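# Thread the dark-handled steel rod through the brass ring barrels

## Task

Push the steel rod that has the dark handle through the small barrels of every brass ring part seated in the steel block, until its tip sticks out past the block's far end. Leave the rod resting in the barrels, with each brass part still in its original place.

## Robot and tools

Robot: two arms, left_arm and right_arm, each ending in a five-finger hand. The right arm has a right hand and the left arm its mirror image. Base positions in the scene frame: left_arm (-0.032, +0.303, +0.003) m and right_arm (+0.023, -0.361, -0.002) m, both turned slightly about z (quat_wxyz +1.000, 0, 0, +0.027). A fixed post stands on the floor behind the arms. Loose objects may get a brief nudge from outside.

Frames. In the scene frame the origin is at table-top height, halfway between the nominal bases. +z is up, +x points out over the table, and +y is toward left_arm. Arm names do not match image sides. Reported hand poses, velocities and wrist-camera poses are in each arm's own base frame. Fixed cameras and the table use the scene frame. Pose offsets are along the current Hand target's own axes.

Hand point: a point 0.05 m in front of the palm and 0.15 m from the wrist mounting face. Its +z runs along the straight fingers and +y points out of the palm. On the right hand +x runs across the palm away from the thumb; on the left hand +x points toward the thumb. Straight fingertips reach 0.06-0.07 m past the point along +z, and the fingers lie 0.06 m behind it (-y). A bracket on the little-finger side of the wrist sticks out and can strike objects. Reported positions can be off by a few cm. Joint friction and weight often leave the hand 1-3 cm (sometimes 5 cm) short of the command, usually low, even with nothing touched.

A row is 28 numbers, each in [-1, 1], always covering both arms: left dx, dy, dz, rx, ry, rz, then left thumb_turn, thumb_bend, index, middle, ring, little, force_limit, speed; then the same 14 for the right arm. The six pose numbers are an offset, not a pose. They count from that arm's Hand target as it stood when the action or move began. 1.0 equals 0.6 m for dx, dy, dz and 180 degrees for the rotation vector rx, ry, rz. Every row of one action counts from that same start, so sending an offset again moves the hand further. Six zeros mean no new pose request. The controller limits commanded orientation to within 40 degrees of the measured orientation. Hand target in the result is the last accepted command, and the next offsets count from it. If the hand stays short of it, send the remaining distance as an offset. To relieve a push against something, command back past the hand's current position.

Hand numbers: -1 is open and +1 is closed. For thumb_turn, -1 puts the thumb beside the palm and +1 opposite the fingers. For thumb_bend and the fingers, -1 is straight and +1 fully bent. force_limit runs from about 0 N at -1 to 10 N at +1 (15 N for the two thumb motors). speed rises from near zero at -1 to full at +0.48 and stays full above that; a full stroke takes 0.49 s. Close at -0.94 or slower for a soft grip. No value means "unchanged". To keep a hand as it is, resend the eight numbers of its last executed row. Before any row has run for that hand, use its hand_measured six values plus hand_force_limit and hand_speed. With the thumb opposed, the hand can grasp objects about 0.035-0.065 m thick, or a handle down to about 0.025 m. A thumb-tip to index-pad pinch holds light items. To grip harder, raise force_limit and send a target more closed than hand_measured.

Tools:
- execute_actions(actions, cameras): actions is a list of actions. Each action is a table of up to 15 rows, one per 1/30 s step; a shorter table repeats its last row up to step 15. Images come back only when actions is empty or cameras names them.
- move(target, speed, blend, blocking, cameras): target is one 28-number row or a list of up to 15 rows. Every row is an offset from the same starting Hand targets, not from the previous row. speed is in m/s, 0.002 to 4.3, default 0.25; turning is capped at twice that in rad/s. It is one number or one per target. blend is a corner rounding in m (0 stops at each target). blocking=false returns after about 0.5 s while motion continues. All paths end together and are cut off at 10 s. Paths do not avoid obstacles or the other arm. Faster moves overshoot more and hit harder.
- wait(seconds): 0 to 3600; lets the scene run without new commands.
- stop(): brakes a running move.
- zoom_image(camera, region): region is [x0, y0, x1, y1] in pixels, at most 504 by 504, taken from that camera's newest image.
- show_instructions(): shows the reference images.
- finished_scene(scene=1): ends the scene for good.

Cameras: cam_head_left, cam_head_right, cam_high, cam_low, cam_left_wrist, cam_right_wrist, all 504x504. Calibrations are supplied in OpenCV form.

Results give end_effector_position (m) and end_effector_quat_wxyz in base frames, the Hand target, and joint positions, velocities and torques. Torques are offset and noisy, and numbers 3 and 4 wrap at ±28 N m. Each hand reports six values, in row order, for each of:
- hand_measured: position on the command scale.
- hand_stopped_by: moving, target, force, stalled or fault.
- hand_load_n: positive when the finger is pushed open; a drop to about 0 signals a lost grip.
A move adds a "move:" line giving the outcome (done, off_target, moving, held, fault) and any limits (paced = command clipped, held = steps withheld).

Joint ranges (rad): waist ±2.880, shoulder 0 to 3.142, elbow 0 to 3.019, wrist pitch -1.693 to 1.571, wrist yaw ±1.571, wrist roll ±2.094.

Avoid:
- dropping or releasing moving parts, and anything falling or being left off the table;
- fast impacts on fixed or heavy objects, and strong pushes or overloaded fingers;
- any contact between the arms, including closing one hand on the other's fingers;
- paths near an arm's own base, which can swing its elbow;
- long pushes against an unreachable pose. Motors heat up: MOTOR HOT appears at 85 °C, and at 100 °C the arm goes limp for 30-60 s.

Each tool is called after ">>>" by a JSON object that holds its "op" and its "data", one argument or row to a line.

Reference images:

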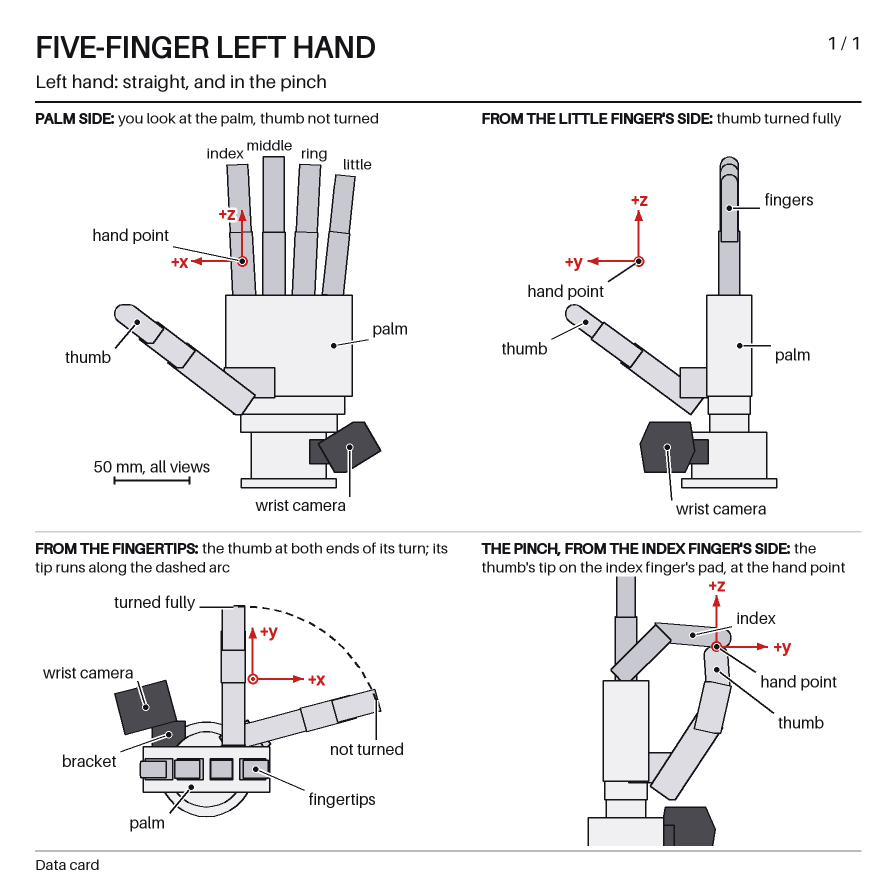

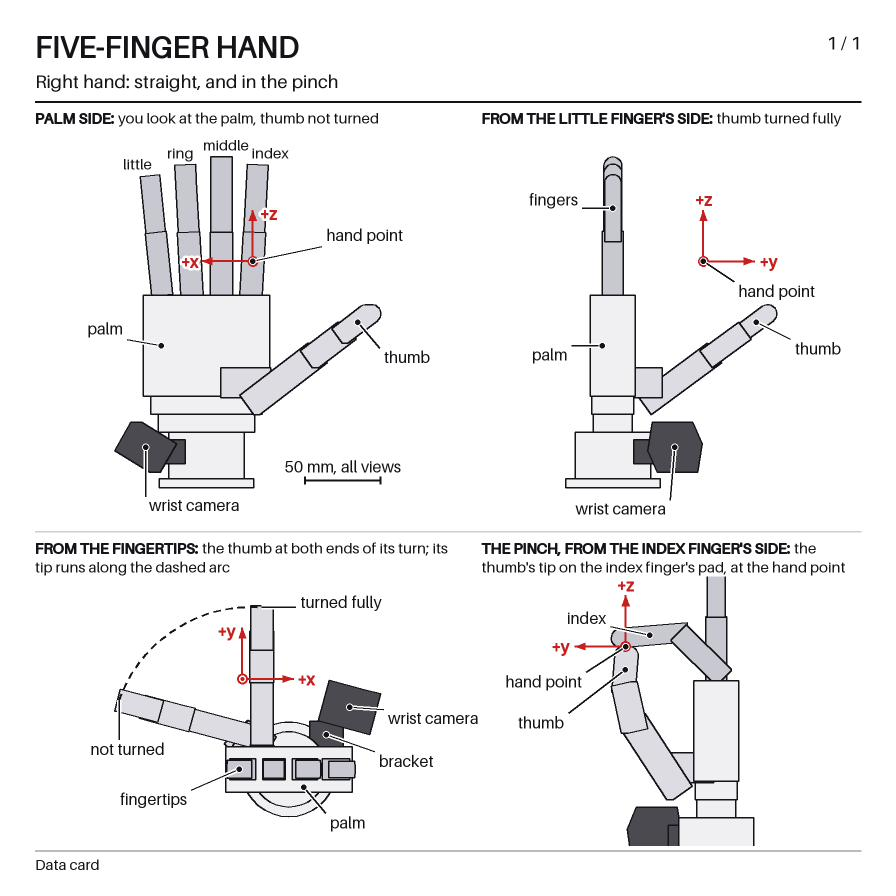

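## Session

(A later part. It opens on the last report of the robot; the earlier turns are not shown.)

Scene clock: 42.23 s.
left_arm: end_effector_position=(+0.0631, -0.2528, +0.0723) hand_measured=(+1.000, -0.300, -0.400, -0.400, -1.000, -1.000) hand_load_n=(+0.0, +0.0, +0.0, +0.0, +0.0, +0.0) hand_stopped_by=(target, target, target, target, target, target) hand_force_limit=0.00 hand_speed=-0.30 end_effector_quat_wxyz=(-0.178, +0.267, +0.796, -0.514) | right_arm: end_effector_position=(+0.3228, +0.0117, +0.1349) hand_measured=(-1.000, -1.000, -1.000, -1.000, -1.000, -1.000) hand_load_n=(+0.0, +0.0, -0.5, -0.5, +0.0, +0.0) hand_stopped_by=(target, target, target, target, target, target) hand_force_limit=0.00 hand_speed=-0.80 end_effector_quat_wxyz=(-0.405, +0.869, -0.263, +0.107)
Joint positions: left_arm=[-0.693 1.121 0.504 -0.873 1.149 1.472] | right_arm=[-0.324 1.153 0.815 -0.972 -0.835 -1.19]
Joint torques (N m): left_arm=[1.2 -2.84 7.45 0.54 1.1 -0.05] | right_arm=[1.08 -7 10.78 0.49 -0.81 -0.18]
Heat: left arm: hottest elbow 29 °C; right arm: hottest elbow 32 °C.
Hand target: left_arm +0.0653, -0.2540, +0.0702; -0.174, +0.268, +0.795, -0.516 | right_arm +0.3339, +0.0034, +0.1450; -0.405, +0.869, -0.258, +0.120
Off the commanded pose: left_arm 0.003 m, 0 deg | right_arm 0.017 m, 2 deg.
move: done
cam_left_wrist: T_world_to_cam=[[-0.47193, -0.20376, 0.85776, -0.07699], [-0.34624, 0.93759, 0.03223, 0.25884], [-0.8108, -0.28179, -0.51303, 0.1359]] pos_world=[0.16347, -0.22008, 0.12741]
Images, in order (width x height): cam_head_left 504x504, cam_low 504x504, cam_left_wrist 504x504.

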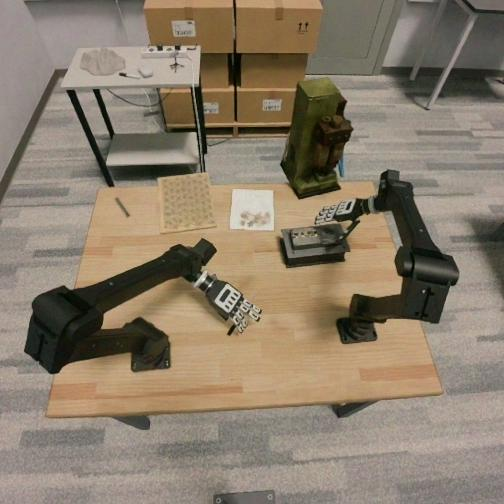

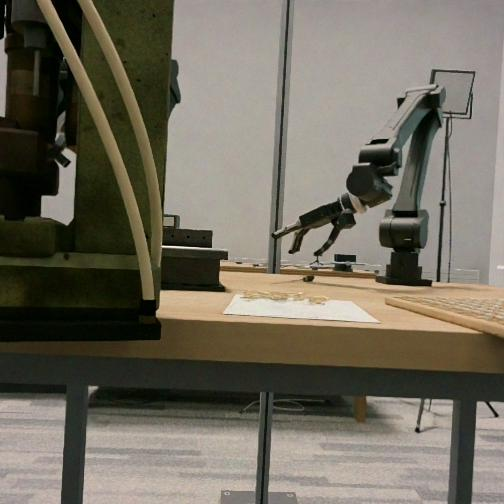

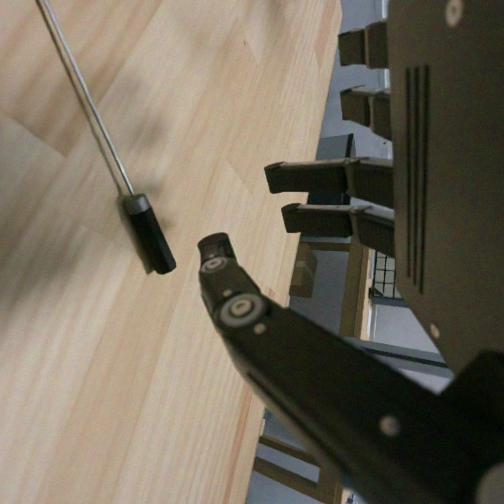

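>>> {"op": "move", "data": {
  "target": [-0.005,0.0504,0.0096,0,0,0,1,-0.3,-0.4,-0.4,-1,-1,0,-0.3,0,0,0,0,0,0,-1,-1,-1,-1,-1,-1,0,-0.8],
  "speed": 0.08,
  "cameras": ["cam_left_wrist","cam_head_left","cam_low"]
}}

>>> {"op": "zoom_image", "data": {
  "camera": "cam_left_wrist",
  "region": [100, 120, 350, 370]
}}

>>> {"op": "zoom_image", "data": {
  "camera": "cam_low",
  "region": [260, 200, 400, 300]
}}

Scene clock: 44.27 s.
left_arm: end_effector_position=(+0.0675, -0.2497, +0.0428) hand_measured=(+1.000, -0.300, -0.400, -0.400, -1.000, -1.000) hand_load_n=(+0.0, +0.0, +0.0, +0.0, +0.0, +0.0) hand_stopped_by=(target, target, target, target, target, target) hand_force_limit=0.00 hand_speed=-0.30 end_effector_quat_wxyz=(-0.181, +0.268, +0.795, -0.513) | right_arm: end_effector_position=(+0.3228, +0.0117, +0.1349) hand_measured=(-1.000, -1.000, -1.000, -1.000, -1.000, -1.000) hand_load_n=(-0.5, +0.0, +0.0, +0.0, +0.0, +0.0) hand_stopped_by=(target, target, target, target, target, target) hand_force_limit=0.00 hand_speed=-0.80 end_effector_quat_wxyz=(-0.405, +0.869, -0.263, +0.107)
Joint positions: left_arm=[-0.672 1.224 0.478 -0.809 1.15 1.538] | right_arm=[-0.324 1.153 0.815 -0.972 -0.835 -1.19]
Joint torques (N m): left_arm=[1.9 -3.37 6.72 0.49 1.11 0.01] | right_arm=[0.85 -6.83 10.82 0.44 -0.82 -0.19]
Heat: left arm: hottest elbow 29 °C; right arm: hottest elbow 32 °C.
Hand target: left_arm +0.0720, -0.2502, +0.0401; -0.174, +0.268, +0.795, -0.516 | right_arm +0.3339, +0.0034, +0.1450; -0.405, +0.869, -0.258, +0.120
Off the commanded pose: left_arm 0.005 m, 1 deg | right_arm 0.017 m, 2 deg.
move: done
cam_left_wrist: T_world_to_cam=[[-0.47011, -0.20365, 0.85879, -0.04903], [-0.34065, 0.93949, 0.03631, 0.25837], [-0.81422, -0.27548, -0.51104, 0.12678]] pos_world=[0.16819, -0.21779, 0.09751]
Images, in order (width x height): cam_head_left 504x504, cam_low 504x504, cam_left_wrist 504x504.

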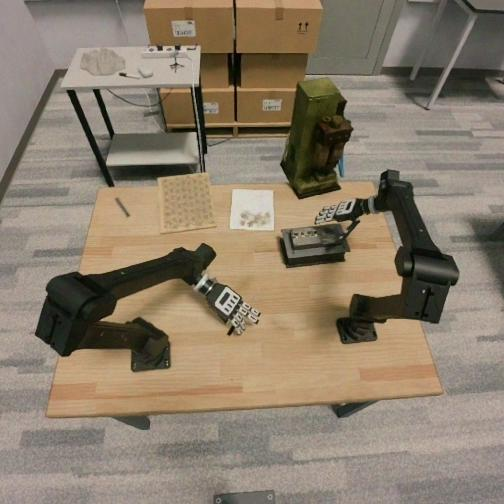

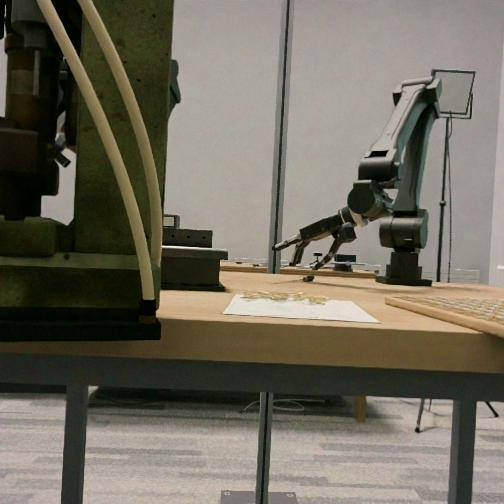

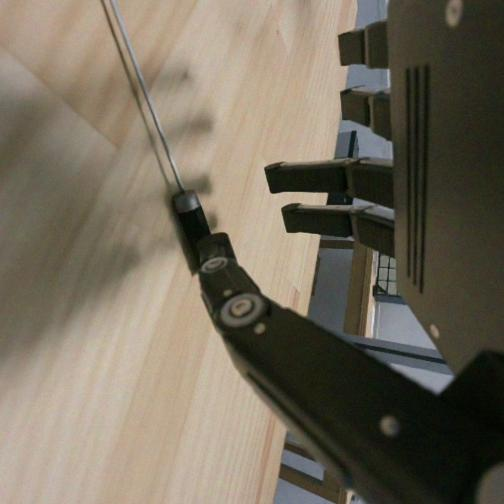

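Scaled by 2.016 from the camera's image (finer frame: 720x720).

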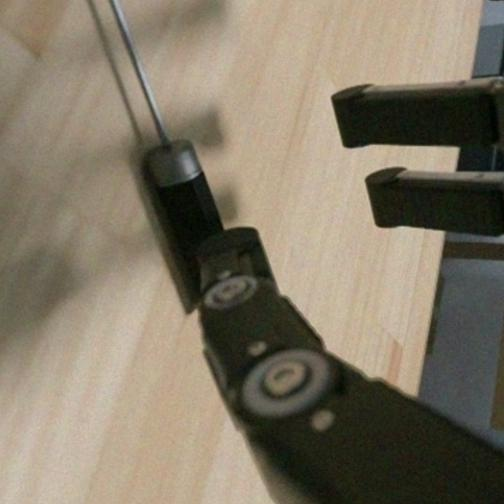

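Scaled by 3.600 from the camera's image (finer frame: 720x720).

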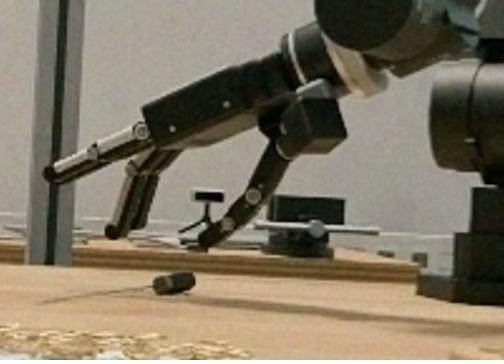

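>>> {"op": "move", "data": {
  "target": [0,0.0318,0.0103,0,0,0,1,-0.3,-0.4,-0.4,-1,-1,0,-0.3,0,0,0,0,0,0,-1,-1,-1,-1,-1,-1,0,-0.8],
  "speed": 0.04,
  "cameras": ["cam_left_wrist","cam_low"]
}}

>>> {"op": "zoom_image", "data": {
  "camera": "cam_left_wrist",
  "region": [100, 120, 350, 370]
}}

>>> {"op": "zoom_image", "data": {
  "camera": "cam_low",
  "region": [260, 220, 360, 300]
}}

Scene clock: 46.53 s.
left_arm: end_effector_position=(+0.0695, -0.2490, +0.0237) hand_measured=(+1.000, -0.300, -0.400, -0.400, -1.000, -1.000) hand_load_n=(+0.0, +0.0, +0.0, +0.0, +0.0, +0.0) hand_stopped_by=(target, target, target, target, target, target) hand_force_limit=0.00 hand_speed=-0.30 end_effector_quat_wxyz=(-0.180, +0.269, +0.795, -0.513) | right_arm: end_effector_position=(+0.3228, +0.0117, +0.1349) hand_measured=(-1.000, -1.000, -1.000, -1.000, -1.000, -1.000) hand_load_n=(+0.0, +0.0, +0.0, +0.5, +0.0, +0.0) hand_stopped_by=(target, target, target, target, target, target) hand_force_limit=0.00 hand_speed=-0.80 end_effector_quat_wxyz=(-0.405, +0.869, -0.263, +0.107)
Joint positions: left_arm=[-0.664 1.288 0.459 -0.742 1.15 1.56] | right_arm=[-0.324 1.153 0.815 -0.972 -0.835 -1.19]
Joint torques (N m): left_arm=[2.02 -3.66 6.06 0.53 1.1 0.04] | right_arm=[0.73 -7 10.81 0.5 -0.8 -0.17]
Heat: left arm: hottest elbow 29 °C; right arm: hottest elbow 32 °C.
Hand target: left_arm +0.0731, -0.2485, +0.0202; -0.174, +0.268, +0.795, -0.516 | right_arm +0.3339, +0.0034, +0.1450; -0.405, +0.869, -0.258, +0.120
Off the commanded pose: left_arm 0.005 m, 1 deg | right_arm 0.017 m, 2 deg.
move: done
cam_left_wrist: T_world_to_cam=[[-0.47332, -0.20028, 0.85782, -0.03047], [-0.33944, 0.94007, 0.03219, 0.25919], [-0.81286, -0.27595, -0.51294, 0.11876]] pos_world=[0.17009, -0.21699, 0.07871]
Images, in order (width x height): cam_low 504x504, cam_left_wrist 504x504.

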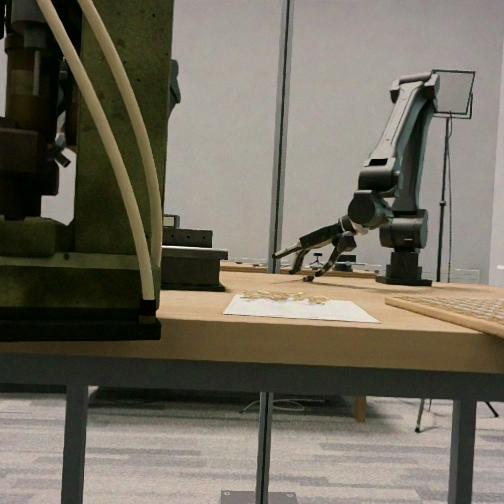

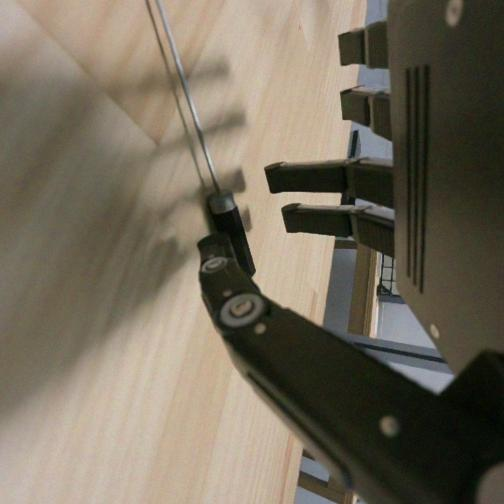

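Scaled by 2.016 from the camera's image (finer frame: 720x720).

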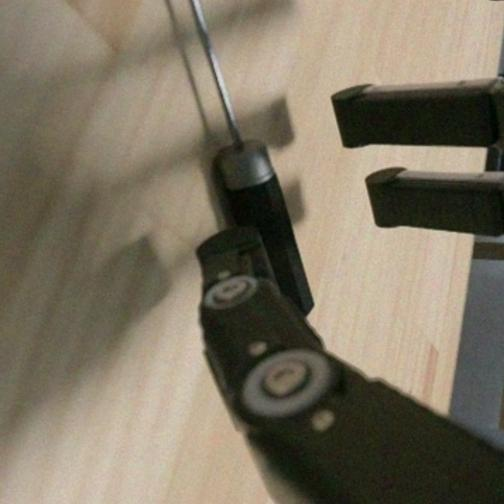

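Scaled by 5.040 from the camera's image (finer frame: 720x720).

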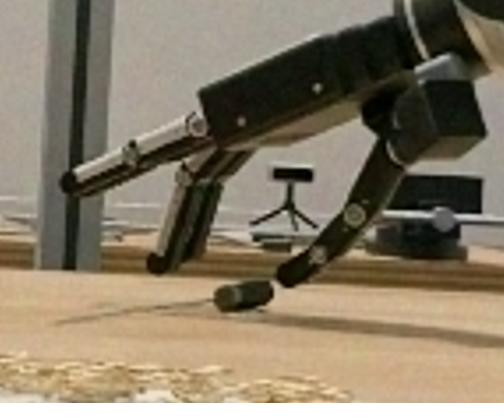

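>>> {"op": "move", "data": {
  "target": [0.0098,-0.0007,0.018,0,0,0,1,-0.3,-0.4,-0.4,-1,-1,0,-0.3,0,0,0,0,0,0,-1,-1,-1,-1,-1,-1,0,-0.8],
  "speed": 0.04,
  "cameras": ["cam_left_wrist","cam_low"]
}}

>>> {"op": "zoom_image", "data": {
  "camera": "cam_left_wrist",
  "region": [100, 120, 350, 370]
}}

>>> {"op": "zoom_image", "data": {
  "camera": "cam_low",
  "region": [260, 220, 360, 300]
}}

Scene clock: 49.27 s.
left_arm: end_effector_position=(+0.0649, -0.2513, +0.0154) hand_measured=(+1.000, -0.300, -0.400, -0.400, -1.000, -1.000) hand_load_n=(+0.0, +0.0, +0.0, +0.0, +0.0, +0.0) hand_stopped_by=(target, target, target, target, target, target) hand_force_limit=0.00 hand_speed=-0.30 end_effector_quat_wxyz=(-0.176, +0.263, +0.796, -0.516) | right_arm: end_effector_position=(+0.3228, +0.0117, +0.1349) hand_measured=(-1.000, -1.000, -1.000, -1.000, -1.000, -1.000) hand_load_n=(+0.0, +0.0, +0.0, +0.0, +0.0, +0.0) hand_stopped_by=(target, target, target, target, target, target) hand_force_limit=0.00 hand_speed=-0.80 end_effector_quat_wxyz=(-0.405, +0.869, -0.263, +0.107)
Joint positions: left_arm=[-0.68 1.288 0.425 -0.634 1.151 1.48] | right_arm=[-0.324 1.153 0.815 -0.972 -0.835 -1.19]
Joint torques (N m): left_arm=[-0.15 -4.95 5.9 0.57 0.99 -0.2] | right_arm=[0.73 -6.83 10.77 0.53 -0.82 -0.2]
Heat: left arm: hottest wrist pitch 29 °C; right arm: hottest elbow 32 °C.
Hand target: left_arm +0.0625, -0.2530, +0.0162; -0.174, +0.268, +0.795, -0.516 | right_arm +0.3339, +0.0034, +0.1450; -0.405, +0.869, -0.258, +0.120
Off the commanded pose: left_arm 0.003 m, 1 deg | right_arm 0.017 m, 2 deg.
move: done
cam_left_wrist: T_world_to_cam=[[-0.46876, -0.20674, 0.85879, -0.02785], [-0.35446, 0.93454, 0.0315, 0.25965], [-0.80909, -0.28964, -0.51135, 0.10651]] pos_world=[0.16515, -0.21756, 0.07021]
Images, in order (width x height): cam_low 504x504, cam_left_wrist 504x504.

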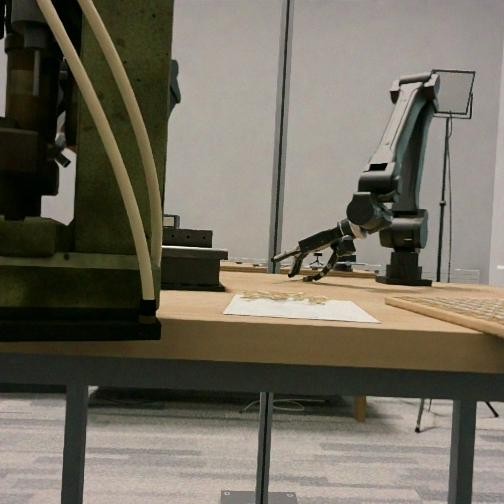

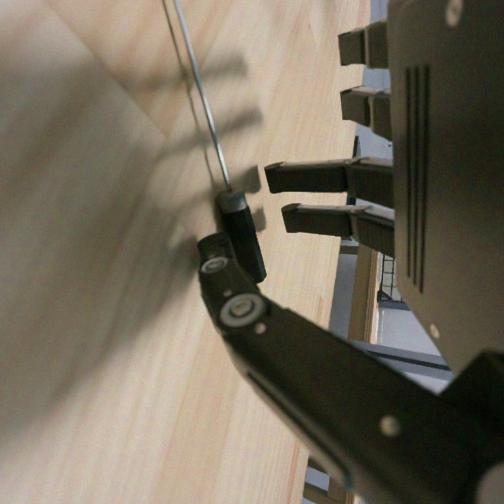

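Scaled by 2.016 from the camera's image (finer frame: 720x720).

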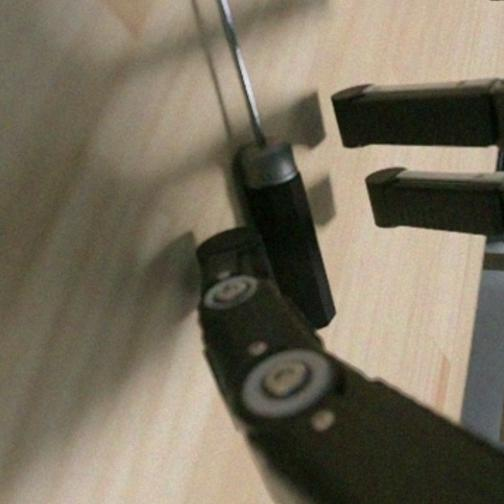

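Scaled by 5.040 from the camera's image (finer frame: 720x720).

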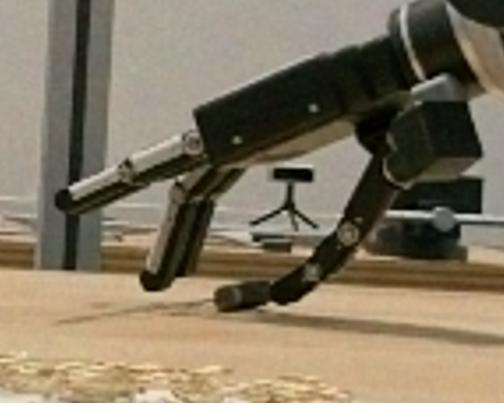

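>>> {"op": "move", "data": {
  "target": [0,0,0,0,0,0,1,-0.3,0.3,0.3,-1,-1,-0.5,-0.92,0,0,0,0,0,0,-1,-1,-1,-1,-1,-1,0,-0.8],
  "cameras": ["cam_left_wrist","cam_low"]
}}

>>> {"op": "zoom_image", "data": {
  "camera": "cam_left_wrist",
  "region": [100, 120, 350, 370]
}}

>>> {"op": "zoom_image", "data": {
  "camera": "cam_low",
  "region": [260, 220, 360, 300]
}}

Scene clock: 52.43 s.
left_arm: end_effector_position=(+0.0647, -0.2517, +0.0162) hand_measured=(+1.000, -0.300, +0.182, +0.130, -1.000, -1.000) hand_load_n=(+0.0, +3.5, +3.0, +2.5, +0.0, +0.0) hand_stopped_by=(target, target, force, force, target, target) hand_force_limit=-0.50 hand_speed=-0.92 end_effector_quat_wxyz=(-0.176, +0.263, +0.796, -0.516) | right_arm: end_effector_position=(+0.3228, +0.0117, +0.1349) hand_measured=(-1.000, -1.000, -1.000, -1.000, -1.000, -1.000) hand_load_n=(+0.0, +0.0, +0.0, +0.0, +0.0, +0.0) hand_stopped_by=(target, target, target, target, target, target) hand_force_limit=0.00 hand_speed=-0.80 end_effector_quat_wxyz=(-0.405, +0.869, -0.263, +0.107)
Joint positions: left_arm=[-0.681 1.285 0.425 -0.634 1.153 1.478] | right_arm=[-0.324 1.153 0.815 -0.972 -0.835 -1.19]
Joint torques (N m): left_arm=[-0.15 -4.84 5.89 0.58 0.91 -0.18] | right_arm=[0.91 -7 10.8 0.55 -0.82 -0.2]
Heat: left arm: hottest wrist pitch 29 °C; right arm: hottest elbow 33 °C.
Hand target: left_arm +0.0624, -0.2530, +0.0162; -0.174, +0.268, +0.795, -0.516 | right_arm +0.3339, +0.0034, +0.1450; -0.405, +0.869, -0.258, +0.120
Off the commanded pose: left_arm 0.003 m, 1 deg | right_arm 0.017 m, 2 deg.
move: done
cam_left_wrist: T_world_to_cam=[[-0.46808, -0.20512, 0.85955, -0.02842], [-0.35441, 0.93461, 0.03003, 0.25994], [-0.8095, -0.29058, -0.51017, 0.1064]] pos_world=[0.16495, -0.21786, 0.0709]
Images, in order (width x height): cam_low 504x504, cam_left_wrist 504x504.

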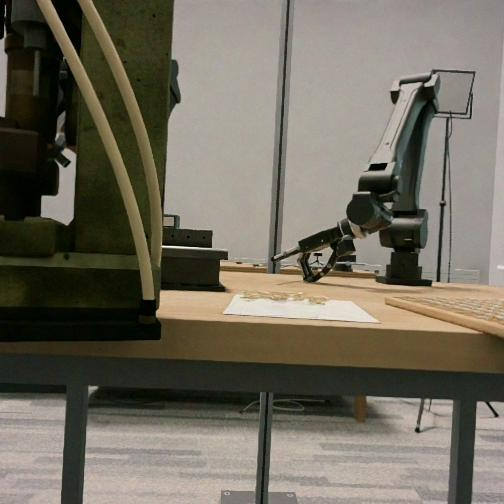

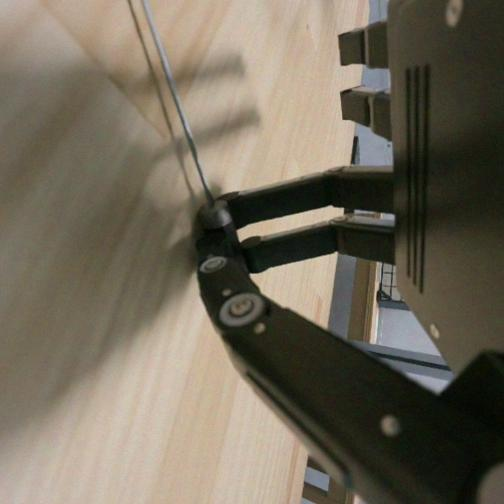

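Scaled by 2.016 from the camera's image (finer frame: 720x720).

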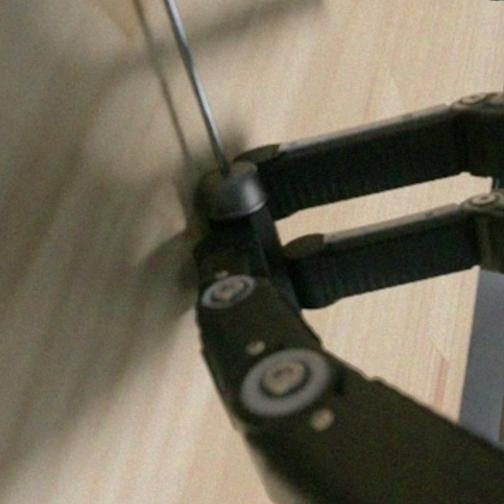

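Scaled by 5.040 from the camera's image (finer frame: 720x720).

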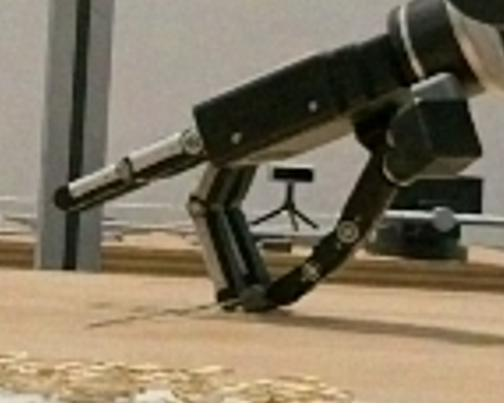

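>>> {"op": "move", "data": {
  "target": [0,-0.1827,-0.0813,0,0,0,1,-0.3,0.3,0.3,-1,-1,-0.5,-0.92,0,0,0,0,0,0,-1,-1,-1,-1,-1,-1,0,-0.8],
  "speed": 0.08,
  "cameras": ["cam_left_wrist","cam_low"]
}}

>>> {"op": "zoom_image", "data": {
  "camera": "cam_low",
  "region": [240, 160, 380, 300]
}}

Scene clock: 55.37 s.
left_arm: end_effector_position=(+0.0559, -0.2457, +0.1229) hand_measured=(+1.000, -0.300, +0.182, +0.130, -1.000, -1.000) hand_load_n=(+0.0, +4.0, +2.5, +2.5, +0.0, -0.5) hand_stopped_by=(target, target, force, force, target, target) hand_force_limit=-0.50 hand_speed=-0.92 end_effector_quat_wxyz=(-0.184, +0.256, +0.798, -0.513) | right_arm: end_effector_position=(+0.3228, +0.0117, +0.1349) hand_measured=(-1.000, -1.000, -1.000, -1.000, -1.000, -1.000) hand_load_n=(+0.0, +0.0, +0.0, +0.0, -0.5, +0.0) hand_stopped_by=(target, target, target, target, target, target) hand_force_limit=0.00 hand_speed=-0.80 end_effector_quat_wxyz=(-0.405, +0.869, -0.263, +0.107)
Joint positions: left_arm=[-0.685 0.997 0.576 -1.083 1.152 1.463] | right_arm=[-0.324 1.153 0.815 -0.972 -0.835 -1.19]
Joint torques (N m): left_arm=[0.09 -2.96 11.07 -0.27 0.95 -0.08] | right_arm=[0.73 -6.89 10.76 0.51 -0.82 -0.18]
Heat: left arm: hottest wrist pitch 29 °C; right arm: hottest elbow 33 °C.
Hand target: left_arm +0.0624, -0.2531, +0.1362; -0.174, +0.268, +0.795, -0.516 | right_arm +0.3339, +0.0034, +0.1450; -0.405, +0.869, -0.258, +0.120
Off the commanded pose: left_arm 0.017 m, 2 deg | right_arm 0.017 m, 2 deg.
move: off_target (left_arm)
cam_left_wrist: T_world_to_cam=[[-0.45254, -0.21885, 0.86447, -0.12785], [-0.35614, 0.9331, 0.0498, 0.24528], [-0.81754, -0.28534, -0.50021, 0.15591]] pos_world=[0.15696, -0.21236, 0.1763]
Images, in order (width x height): cam_low 504x504, cam_left_wrist 504x504.

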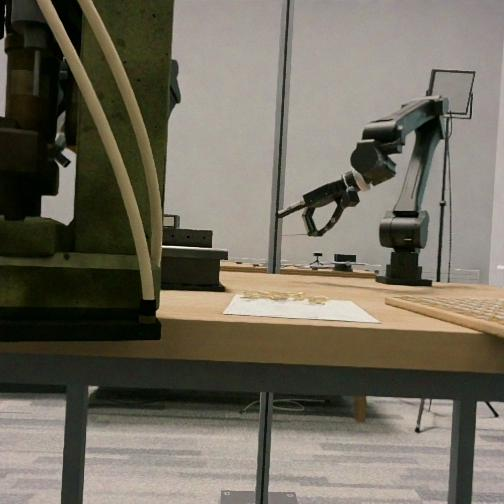

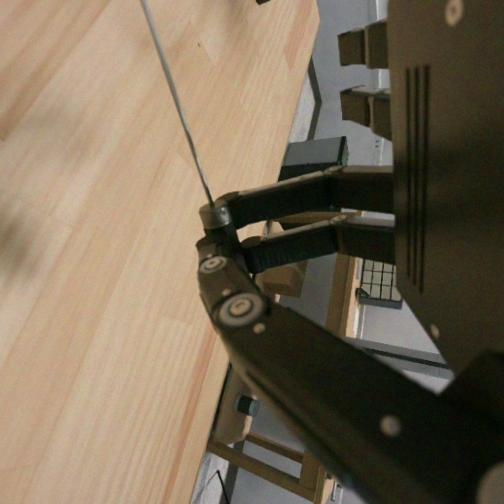

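Scaled by 3.600 from the camera's image (finer frame: 720x720).

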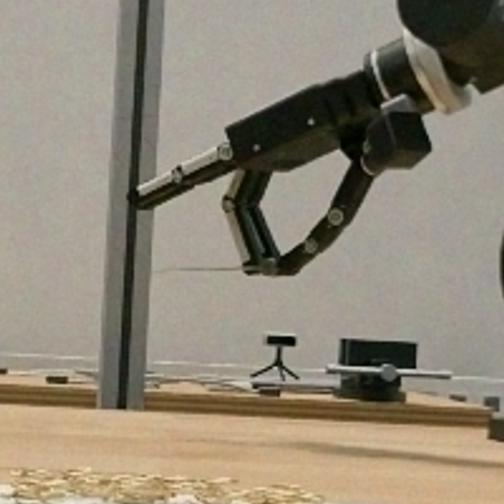

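>>> {"op": "move", "data": {
  "target": [
    [-0.2868,-0.0377,-0.0792,0,-0.3299,-0.1469,1,-0.3,0.3,0.3,-1,-1,-0.5,-0.92,0,0,0,0,0,0,-1,-1,-1,-1,-1,-1,0,-0.8],
    [-0.431,0.0665,-0.19,0,-0.6557,-0.2919,1,-0.3,0.3,0.3,-1,-1,-0.5,-0.92,0,0,0,0,0,0,-1,-1,-1,-1,-1,-1,0,-0.8]
  ],
  "speed": 0.15,
  "blend": 0.05,
  "cameras": ["cam_left_wrist","cam_low","cam_head_left","cam_high"]
}}

Scene clock: 63.90 s.
left_arm: end_effector_position=(+0.3368, -0.2973, +0.1320) hand_measured=(+1.000, -0.300, +0.182, +0.130, -1.000, -1.000) hand_load_n=(+0.0, +4.0, +2.5, +2.0, +0.0, +0.0) hand_stopped_by=(target, target, force, force, target, target) hand_force_limit=-0.50 hand_speed=-0.92 end_effector_quat_wxyz=(-0.397, +0.602, -0.588, +0.367) | right_arm: end_effector_position=(+0.3228, +0.0117, +0.1349) hand_measured=(-1.000, -1.000, -1.000, -1.000, -1.000, -1.000) hand_load_n=(+0.0, +0.0, +0.0, +0.0, +0.0, +0.0) hand_stopped_by=(target, target, target, target, target, target) hand_force_limit=0.00 hand_speed=-0.80 end_effector_quat_wxyz=(-0.405, +0.869, -0.263, +0.107)
Joint positions: left_arm=[-0.981 1.192 0.671 -0.206 -0.895 -0.579] | right_arm=[-0.324 1.153 0.815 -0.972 -0.835 -1.19]
Joint torques (N m): left_arm=[-0.21 -5.07 12.03 0.5 -0.54 -0.19] | right_arm=[0.91 -6.95 10.77 0.5 -0.82 -0.19]
Heat: left arm: hottest elbow 29 °C; right arm: hottest elbow 34 °C.
Hand target: left_arm +0.3410, -0.3140, +0.1461; -0.392, +0.603, -0.583, +0.379 | right_arm +0.3339, +0.0034, +0.1450; -0.405, +0.869, -0.258, +0.120
Off the commanded pose: left_arm 0.022 m, 2 deg | right_arm 0.017 m, 2 deg.
move: off_target (left_arm)
cam_left_wrist: T_world_to_cam=[[0.46581, -0.26148, 0.84537, -0.33932], [-0.50113, -0.86533, 0.00848, -0.0873], [0.72931, -0.42759, -0.53411, -0.1834]] pos_world=[0.24806, -0.24269, 0.18964]
Images, in order (width x height): cam_head_left 504x504, cam_high 504x504, cam_low 504x504, cam_left_wrist 504x504.

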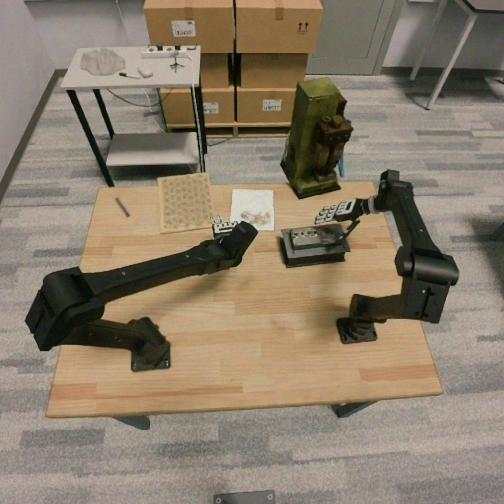

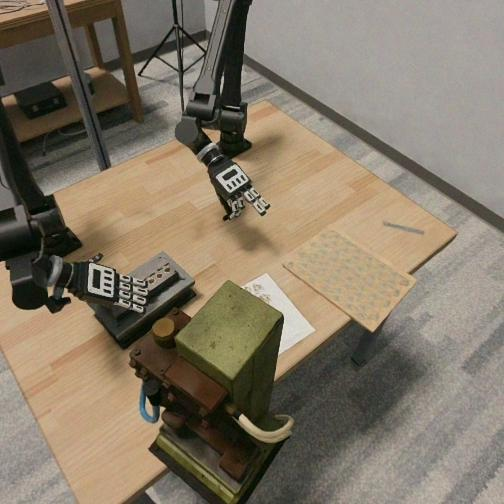

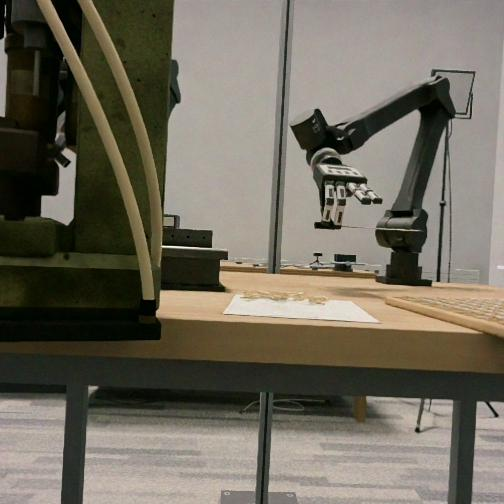

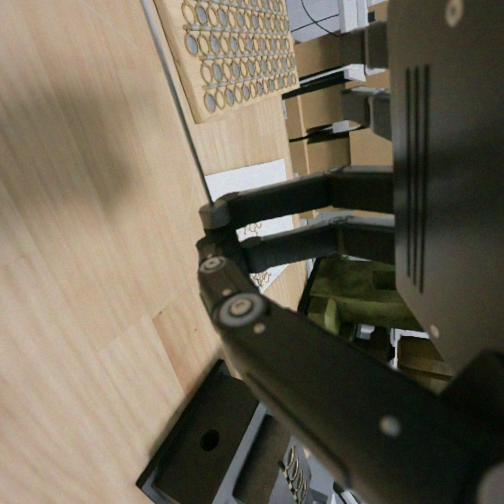

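>>> {"op": "zoom_image", "data": {
  "camera": "cam_low",
  "region": [290, 170, 400, 280]
}}

>>> {"op": "zoom_image", "data": {
  "camera": "cam_left_wrist",
  "region": [100, 0, 320, 300]
}}

Scaled by 4.582 from the camera's image (finer frame: 720x720).

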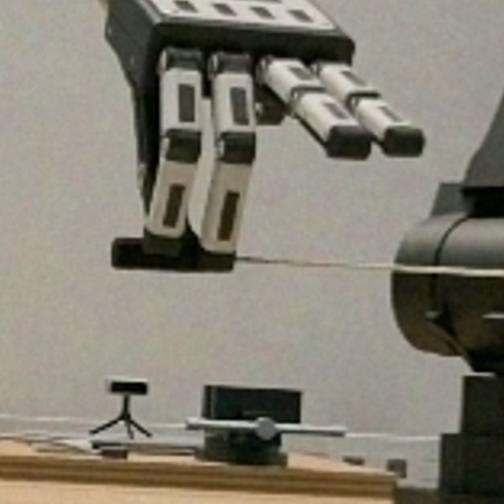

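Scaled by 1.680 from the camera's image (finer frame: 720x720).

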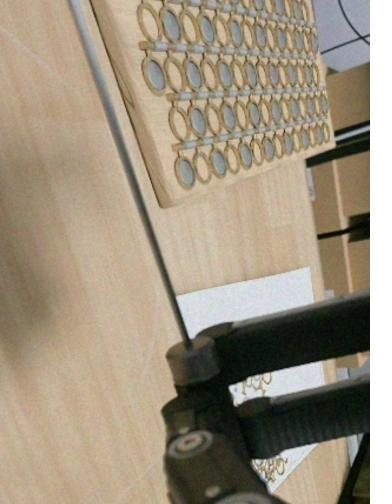

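>>> {"op": "move", "data": {
  "target": [0,0.1447,0.0644,0,0,0,1,-0.3,0.3,0.3,-1,-1,-0.5,-0.92,0,0,0,0,0,0,-1,-1,-1,-1,-1,-1,0,-0.8],
  "speed": 0.08,
  "cameras": ["cam_left_wrist","cam_low"]
}}

>>> {"op": "zoom_image", "data": {
  "camera": "cam_low",
  "region": [290, 200, 400, 310]
}}

Scene clock: 66.23 s.
left_arm: end_effector_position=(+0.3435, -0.3073, +0.0527) hand_measured=(+1.000, -0.300, +0.182, +0.130, -1.000, -1.000) hand_load_n=(+0.0, +4.0, +2.5, +2.5, +0.0, +0.0) hand_stopped_by=(target, target, force, force, target, target) hand_force_limit=-0.50 hand_speed=-0.92 end_effector_quat_wxyz=(-0.396, +0.604, -0.584, +0.371) | right_arm: end_effector_position=(+0.3228, +0.0117, +0.1349) hand_measured=(-1.000, -1.000, -1.000, -1.000, -1.000, -1.000) hand_load_n=(-0.5, +0.0, +0.0, +0.0, +0.0, +0.0) hand_stopped_by=(target, target, target, target, target, target) hand_force_limit=0.00 hand_speed=-0.80 end_effector_quat_wxyz=(-0.405, +0.869, -0.263, +0.107)
Joint positions: left_arm=[-0.981 1.402 0.585 0.099 -0.896 -0.584] | right_arm=[-0.324 1.153 0.815 -0.972 -0.835 -1.19]
Joint torques (N m): left_arm=[-0.09 -6.59 7.35 1.69 -0.51 -0.16] | right_arm=[0.91 -7.06 10.77 0.47 -0.8 -0.19]
Heat: left arm: hottest elbow 29 °C; right arm: hottest elbow 34 °C.
Hand target: left_arm +0.3411, -0.3140, +0.0510; -0.392, +0.603, -0.583, +0.379 | right_arm +0.3339, +0.0034, +0.1450; -0.405, +0.869, -0.258, +0.120
Off the commanded pose: left_arm 0.007 m, 1 deg | right_arm 0.017 m, 2 deg.
move: done
cam_left_wrist: T_world_to_cam=[[0.46211, -0.25183, 0.85031, -0.27404], [-0.4992, -0.86636, 0.01471, -0.09321], [0.73298, -0.43127, -0.52607, -0.23773]] pos_world=[0.25436, -0.25229, 0.10933]
Images, in order (width x height): cam_low 504x504, cam_left_wrist 504x504.

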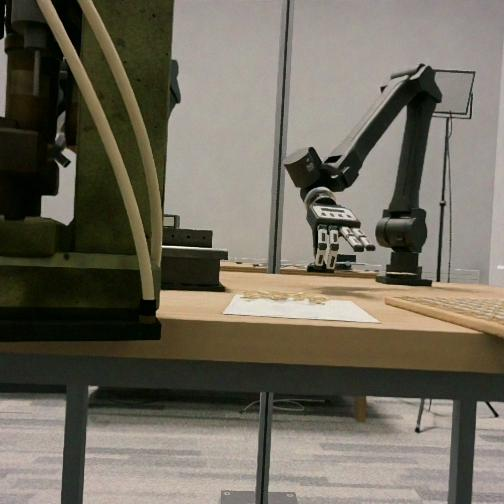

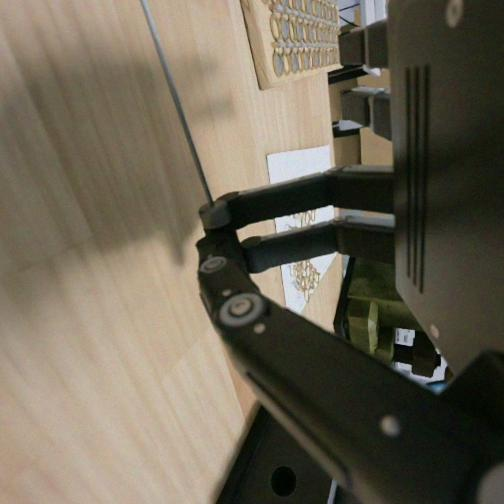

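Scaled by 4.582 from the camera's image (finer frame: 720x720).

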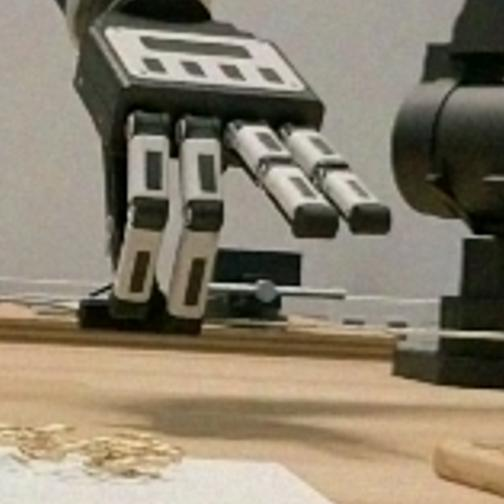

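>>> {"op": "move", "data": {
  "target": [0,0.0457,0.0203,0,0,0,1,-0.3,0.3,0.3,-1,-1,-0.5,-0.92,0,0,0,0,0,0,-1,-1,-1,-1,-1,-1,0,-0.8],
  "speed": 0.05,
  "cameras": ["cam_left_wrist","cam_low"]
}}

>>> {"op": "zoom_image", "data": {
  "camera": "cam_low",
  "region": [290, 220, 400, 310]
}}

>>> {"op": "zoom_image", "data": {
  "camera": "cam_left_wrist",
  "region": [100, 0, 320, 300]
}}

Scene clock: 67.60 s.
left_arm: end_effector_position=(+0.3443, -0.3085, +0.0245) hand_measured=(+1.000, -0.300, +0.182, +0.130, -1.000, -1.000) hand_load_n=(+0.0, +4.0, +2.5, +2.5, +0.0, +0.0) hand_stopped_by=(target, target, force, force, target, target) hand_force_limit=-0.50 hand_speed=-0.92 end_effector_quat_wxyz=(-0.395, +0.604, -0.583, +0.373) | right_arm: end_effector_position=(+0.3228, +0.0117, +0.1349) hand_measured=(-1.000, -1.000, -1.000, -1.000, -1.000, -1.000) hand_load_n=(+0.0, +0.0, +0.0, +0.0, +0.0, +0.0) hand_stopped_by=(target, target, target, target, target, target) hand_force_limit=0.00 hand_speed=-0.80 end_effector_quat_wxyz=(-0.405, +0.869, -0.263, +0.107)
Joint positions: left_arm=[-0.981 1.488 0.56 0.214 -0.896 -0.584] | right_arm=[-0.324 1.153 0.815 -0.972 -0.835 -1.19]
Joint torques (N m): left_arm=[-0.09 -6.89 6.53 1.65 -0.51 -0.16] | right_arm=[0.97 -6.89 10.81 0.51 -0.81 -0.19]
Heat: left arm: hottest elbow 29 °C; right arm: hottest elbow 34 °C.
Hand target: left_arm +0.3411, -0.3140, +0.0211; -0.392, +0.603, -0.583, +0.379 | right_arm +0.3339, +0.0034, +0.1450; -0.405, +0.869, -0.258, +0.120
Off the commanded pose: left_arm 0.007 m, 1 deg | right_arm 0.017 m, 2 deg.
move: done
cam_left_wrist: T_world_to_cam=[[0.45989, -0.24856, 0.85248, -0.24907], [-0.49928, -0.86628, 0.01676, -0.09342], [0.73432, -0.43333, -0.5225, -0.25487]] pos_world=[0.25505, -0.25328, 0.08072]
Images, in order (width x height): cam_low 504x504, cam_left_wrist 504x504.

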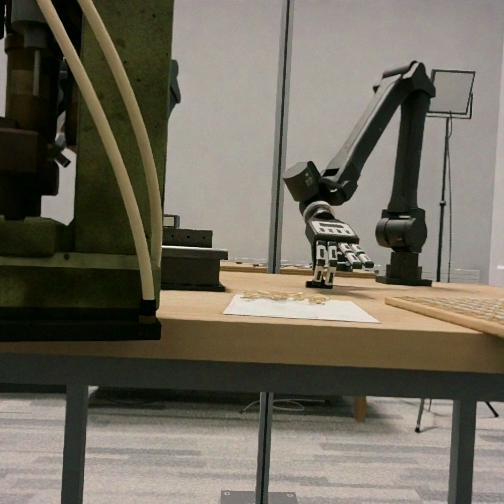

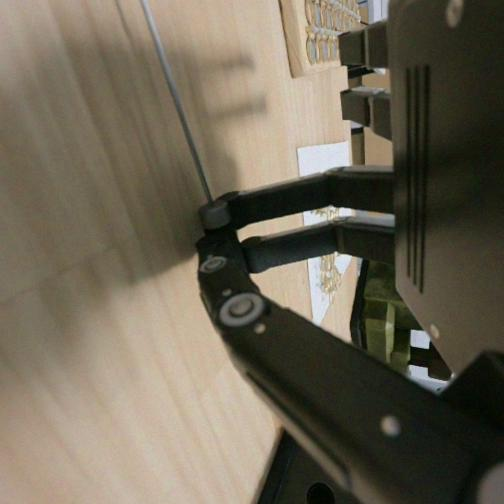

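Scaled by 4.582 from the camera's image (finer frame: 720x720).

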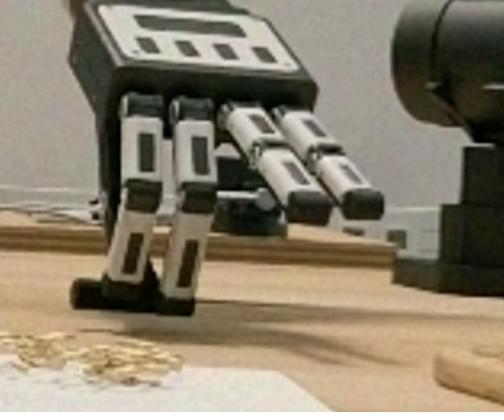

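Scaled by 1.680 from the camera's image (finer frame: 720x720).

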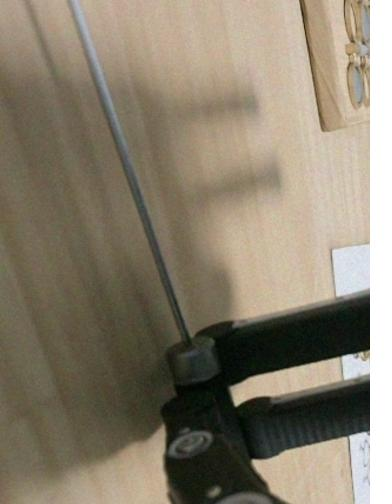

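>>> {"op": "move", "data": {
  "target": [0,0.0107,0.0047,0,0,0,1,-0.3,0.3,0.3,-1,-1,-0.5,-0.92,0,0,0,0,0,0,-1,-1,-1,-1,-1,-1,0,-0.8],
  "speed": 0.03,
  "cameras": ["cam_left_wrist","cam_low"]
}}

>>> {"op": "zoom_image", "data": {
  "camera": "cam_low",
  "region": [290, 220, 400, 310]
}}

>>> {"op": "zoom_image", "data": {
  "camera": "cam_left_wrist",
  "region": [100, 0, 320, 300]
}}

Scene clock: 68.47 s.
left_arm: end_effector_position=(+0.3444, -0.3085, +0.0179) hand_measured=(+1.000, -0.300, +0.182, +0.130, -1.000, -1.000) hand_load_n=(-0.5, +4.0, +2.5, +2.5, +0.0, +0.0) hand_stopped_by=(target, target, force, force, target, target) hand_force_limit=-0.50 hand_speed=-0.92 end_effector_quat_wxyz=(-0.395, +0.604, -0.583, +0.373) | right_arm: end_effector_position=(+0.3228, +0.0117, +0.1349) hand_measured=(-1.000, -1.000, -1.000, -1.000, -1.000, -1.000) hand_load_n=(+0.0, +0.0, +0.0, +0.0, +0.0, +0.0) hand_stopped_by=(target, target, target, target, target, target) hand_force_limit=0.00 hand_speed=-0.80 end_effector_quat_wxyz=(-0.405, +0.869, -0.263, +0.107)
Joint positions: left_arm=[-0.981 1.509 0.555 0.241 -0.896 -0.584] | right_arm=[-0.324 1.153 0.815 -0.972 -0.835 -1.19]
Joint torques (N m): left_arm=[-0.15 -6.83 6.37 1.66 -0.51 -0.16] | right_arm=[0.97 -6.83 10.8 0.46 -0.83 -0.18]
Heat: left arm: hottest elbow 29 °C; right arm: hottest elbow 34 °C.
Hand target: left_arm +0.3410, -0.3139, +0.0139; -0.392, +0.603, -0.583, +0.379 | right_arm +0.3339, +0.0034, +0.1450; -0.405, +0.869, -0.258, +0.120
Off the commanded pose: left_arm 0.007 m, 1 deg | right_arm 0.017 m, 2 deg.
move: done
cam_left_wrist: T_world_to_cam=[[0.45952, -0.24805, 0.85283, -0.24315], [-0.49929, -0.86626, 0.01707, -0.09333], [0.73454, -0.43365, -0.52192, -0.25855]] pos_world=[0.25505, -0.25328, 0.07402]
Images, in order (width x height): cam_low 504x504, cam_left_wrist 504x504.

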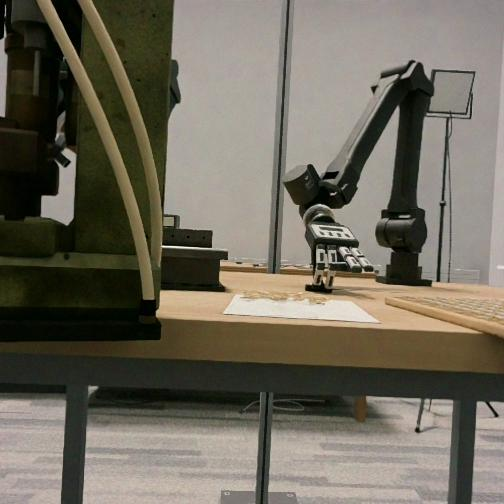

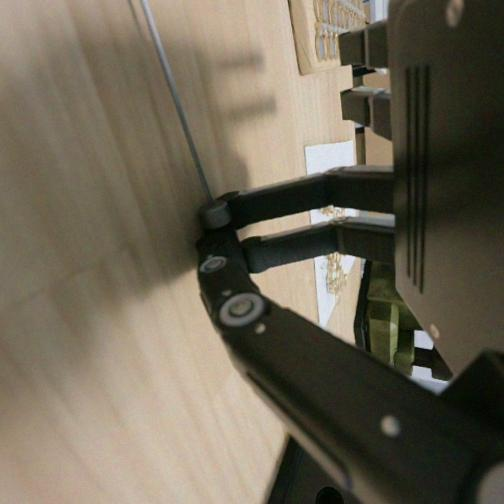

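Scaled by 4.582 from the camera's image (finer frame: 720x720).

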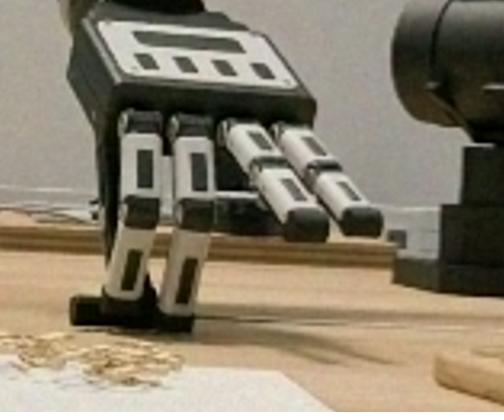

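Scaled by 1.680 from the camera's image (finer frame: 720x720).

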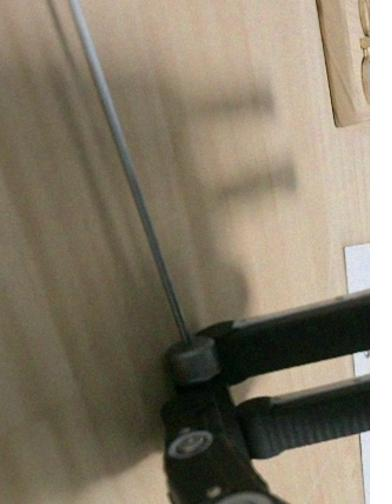

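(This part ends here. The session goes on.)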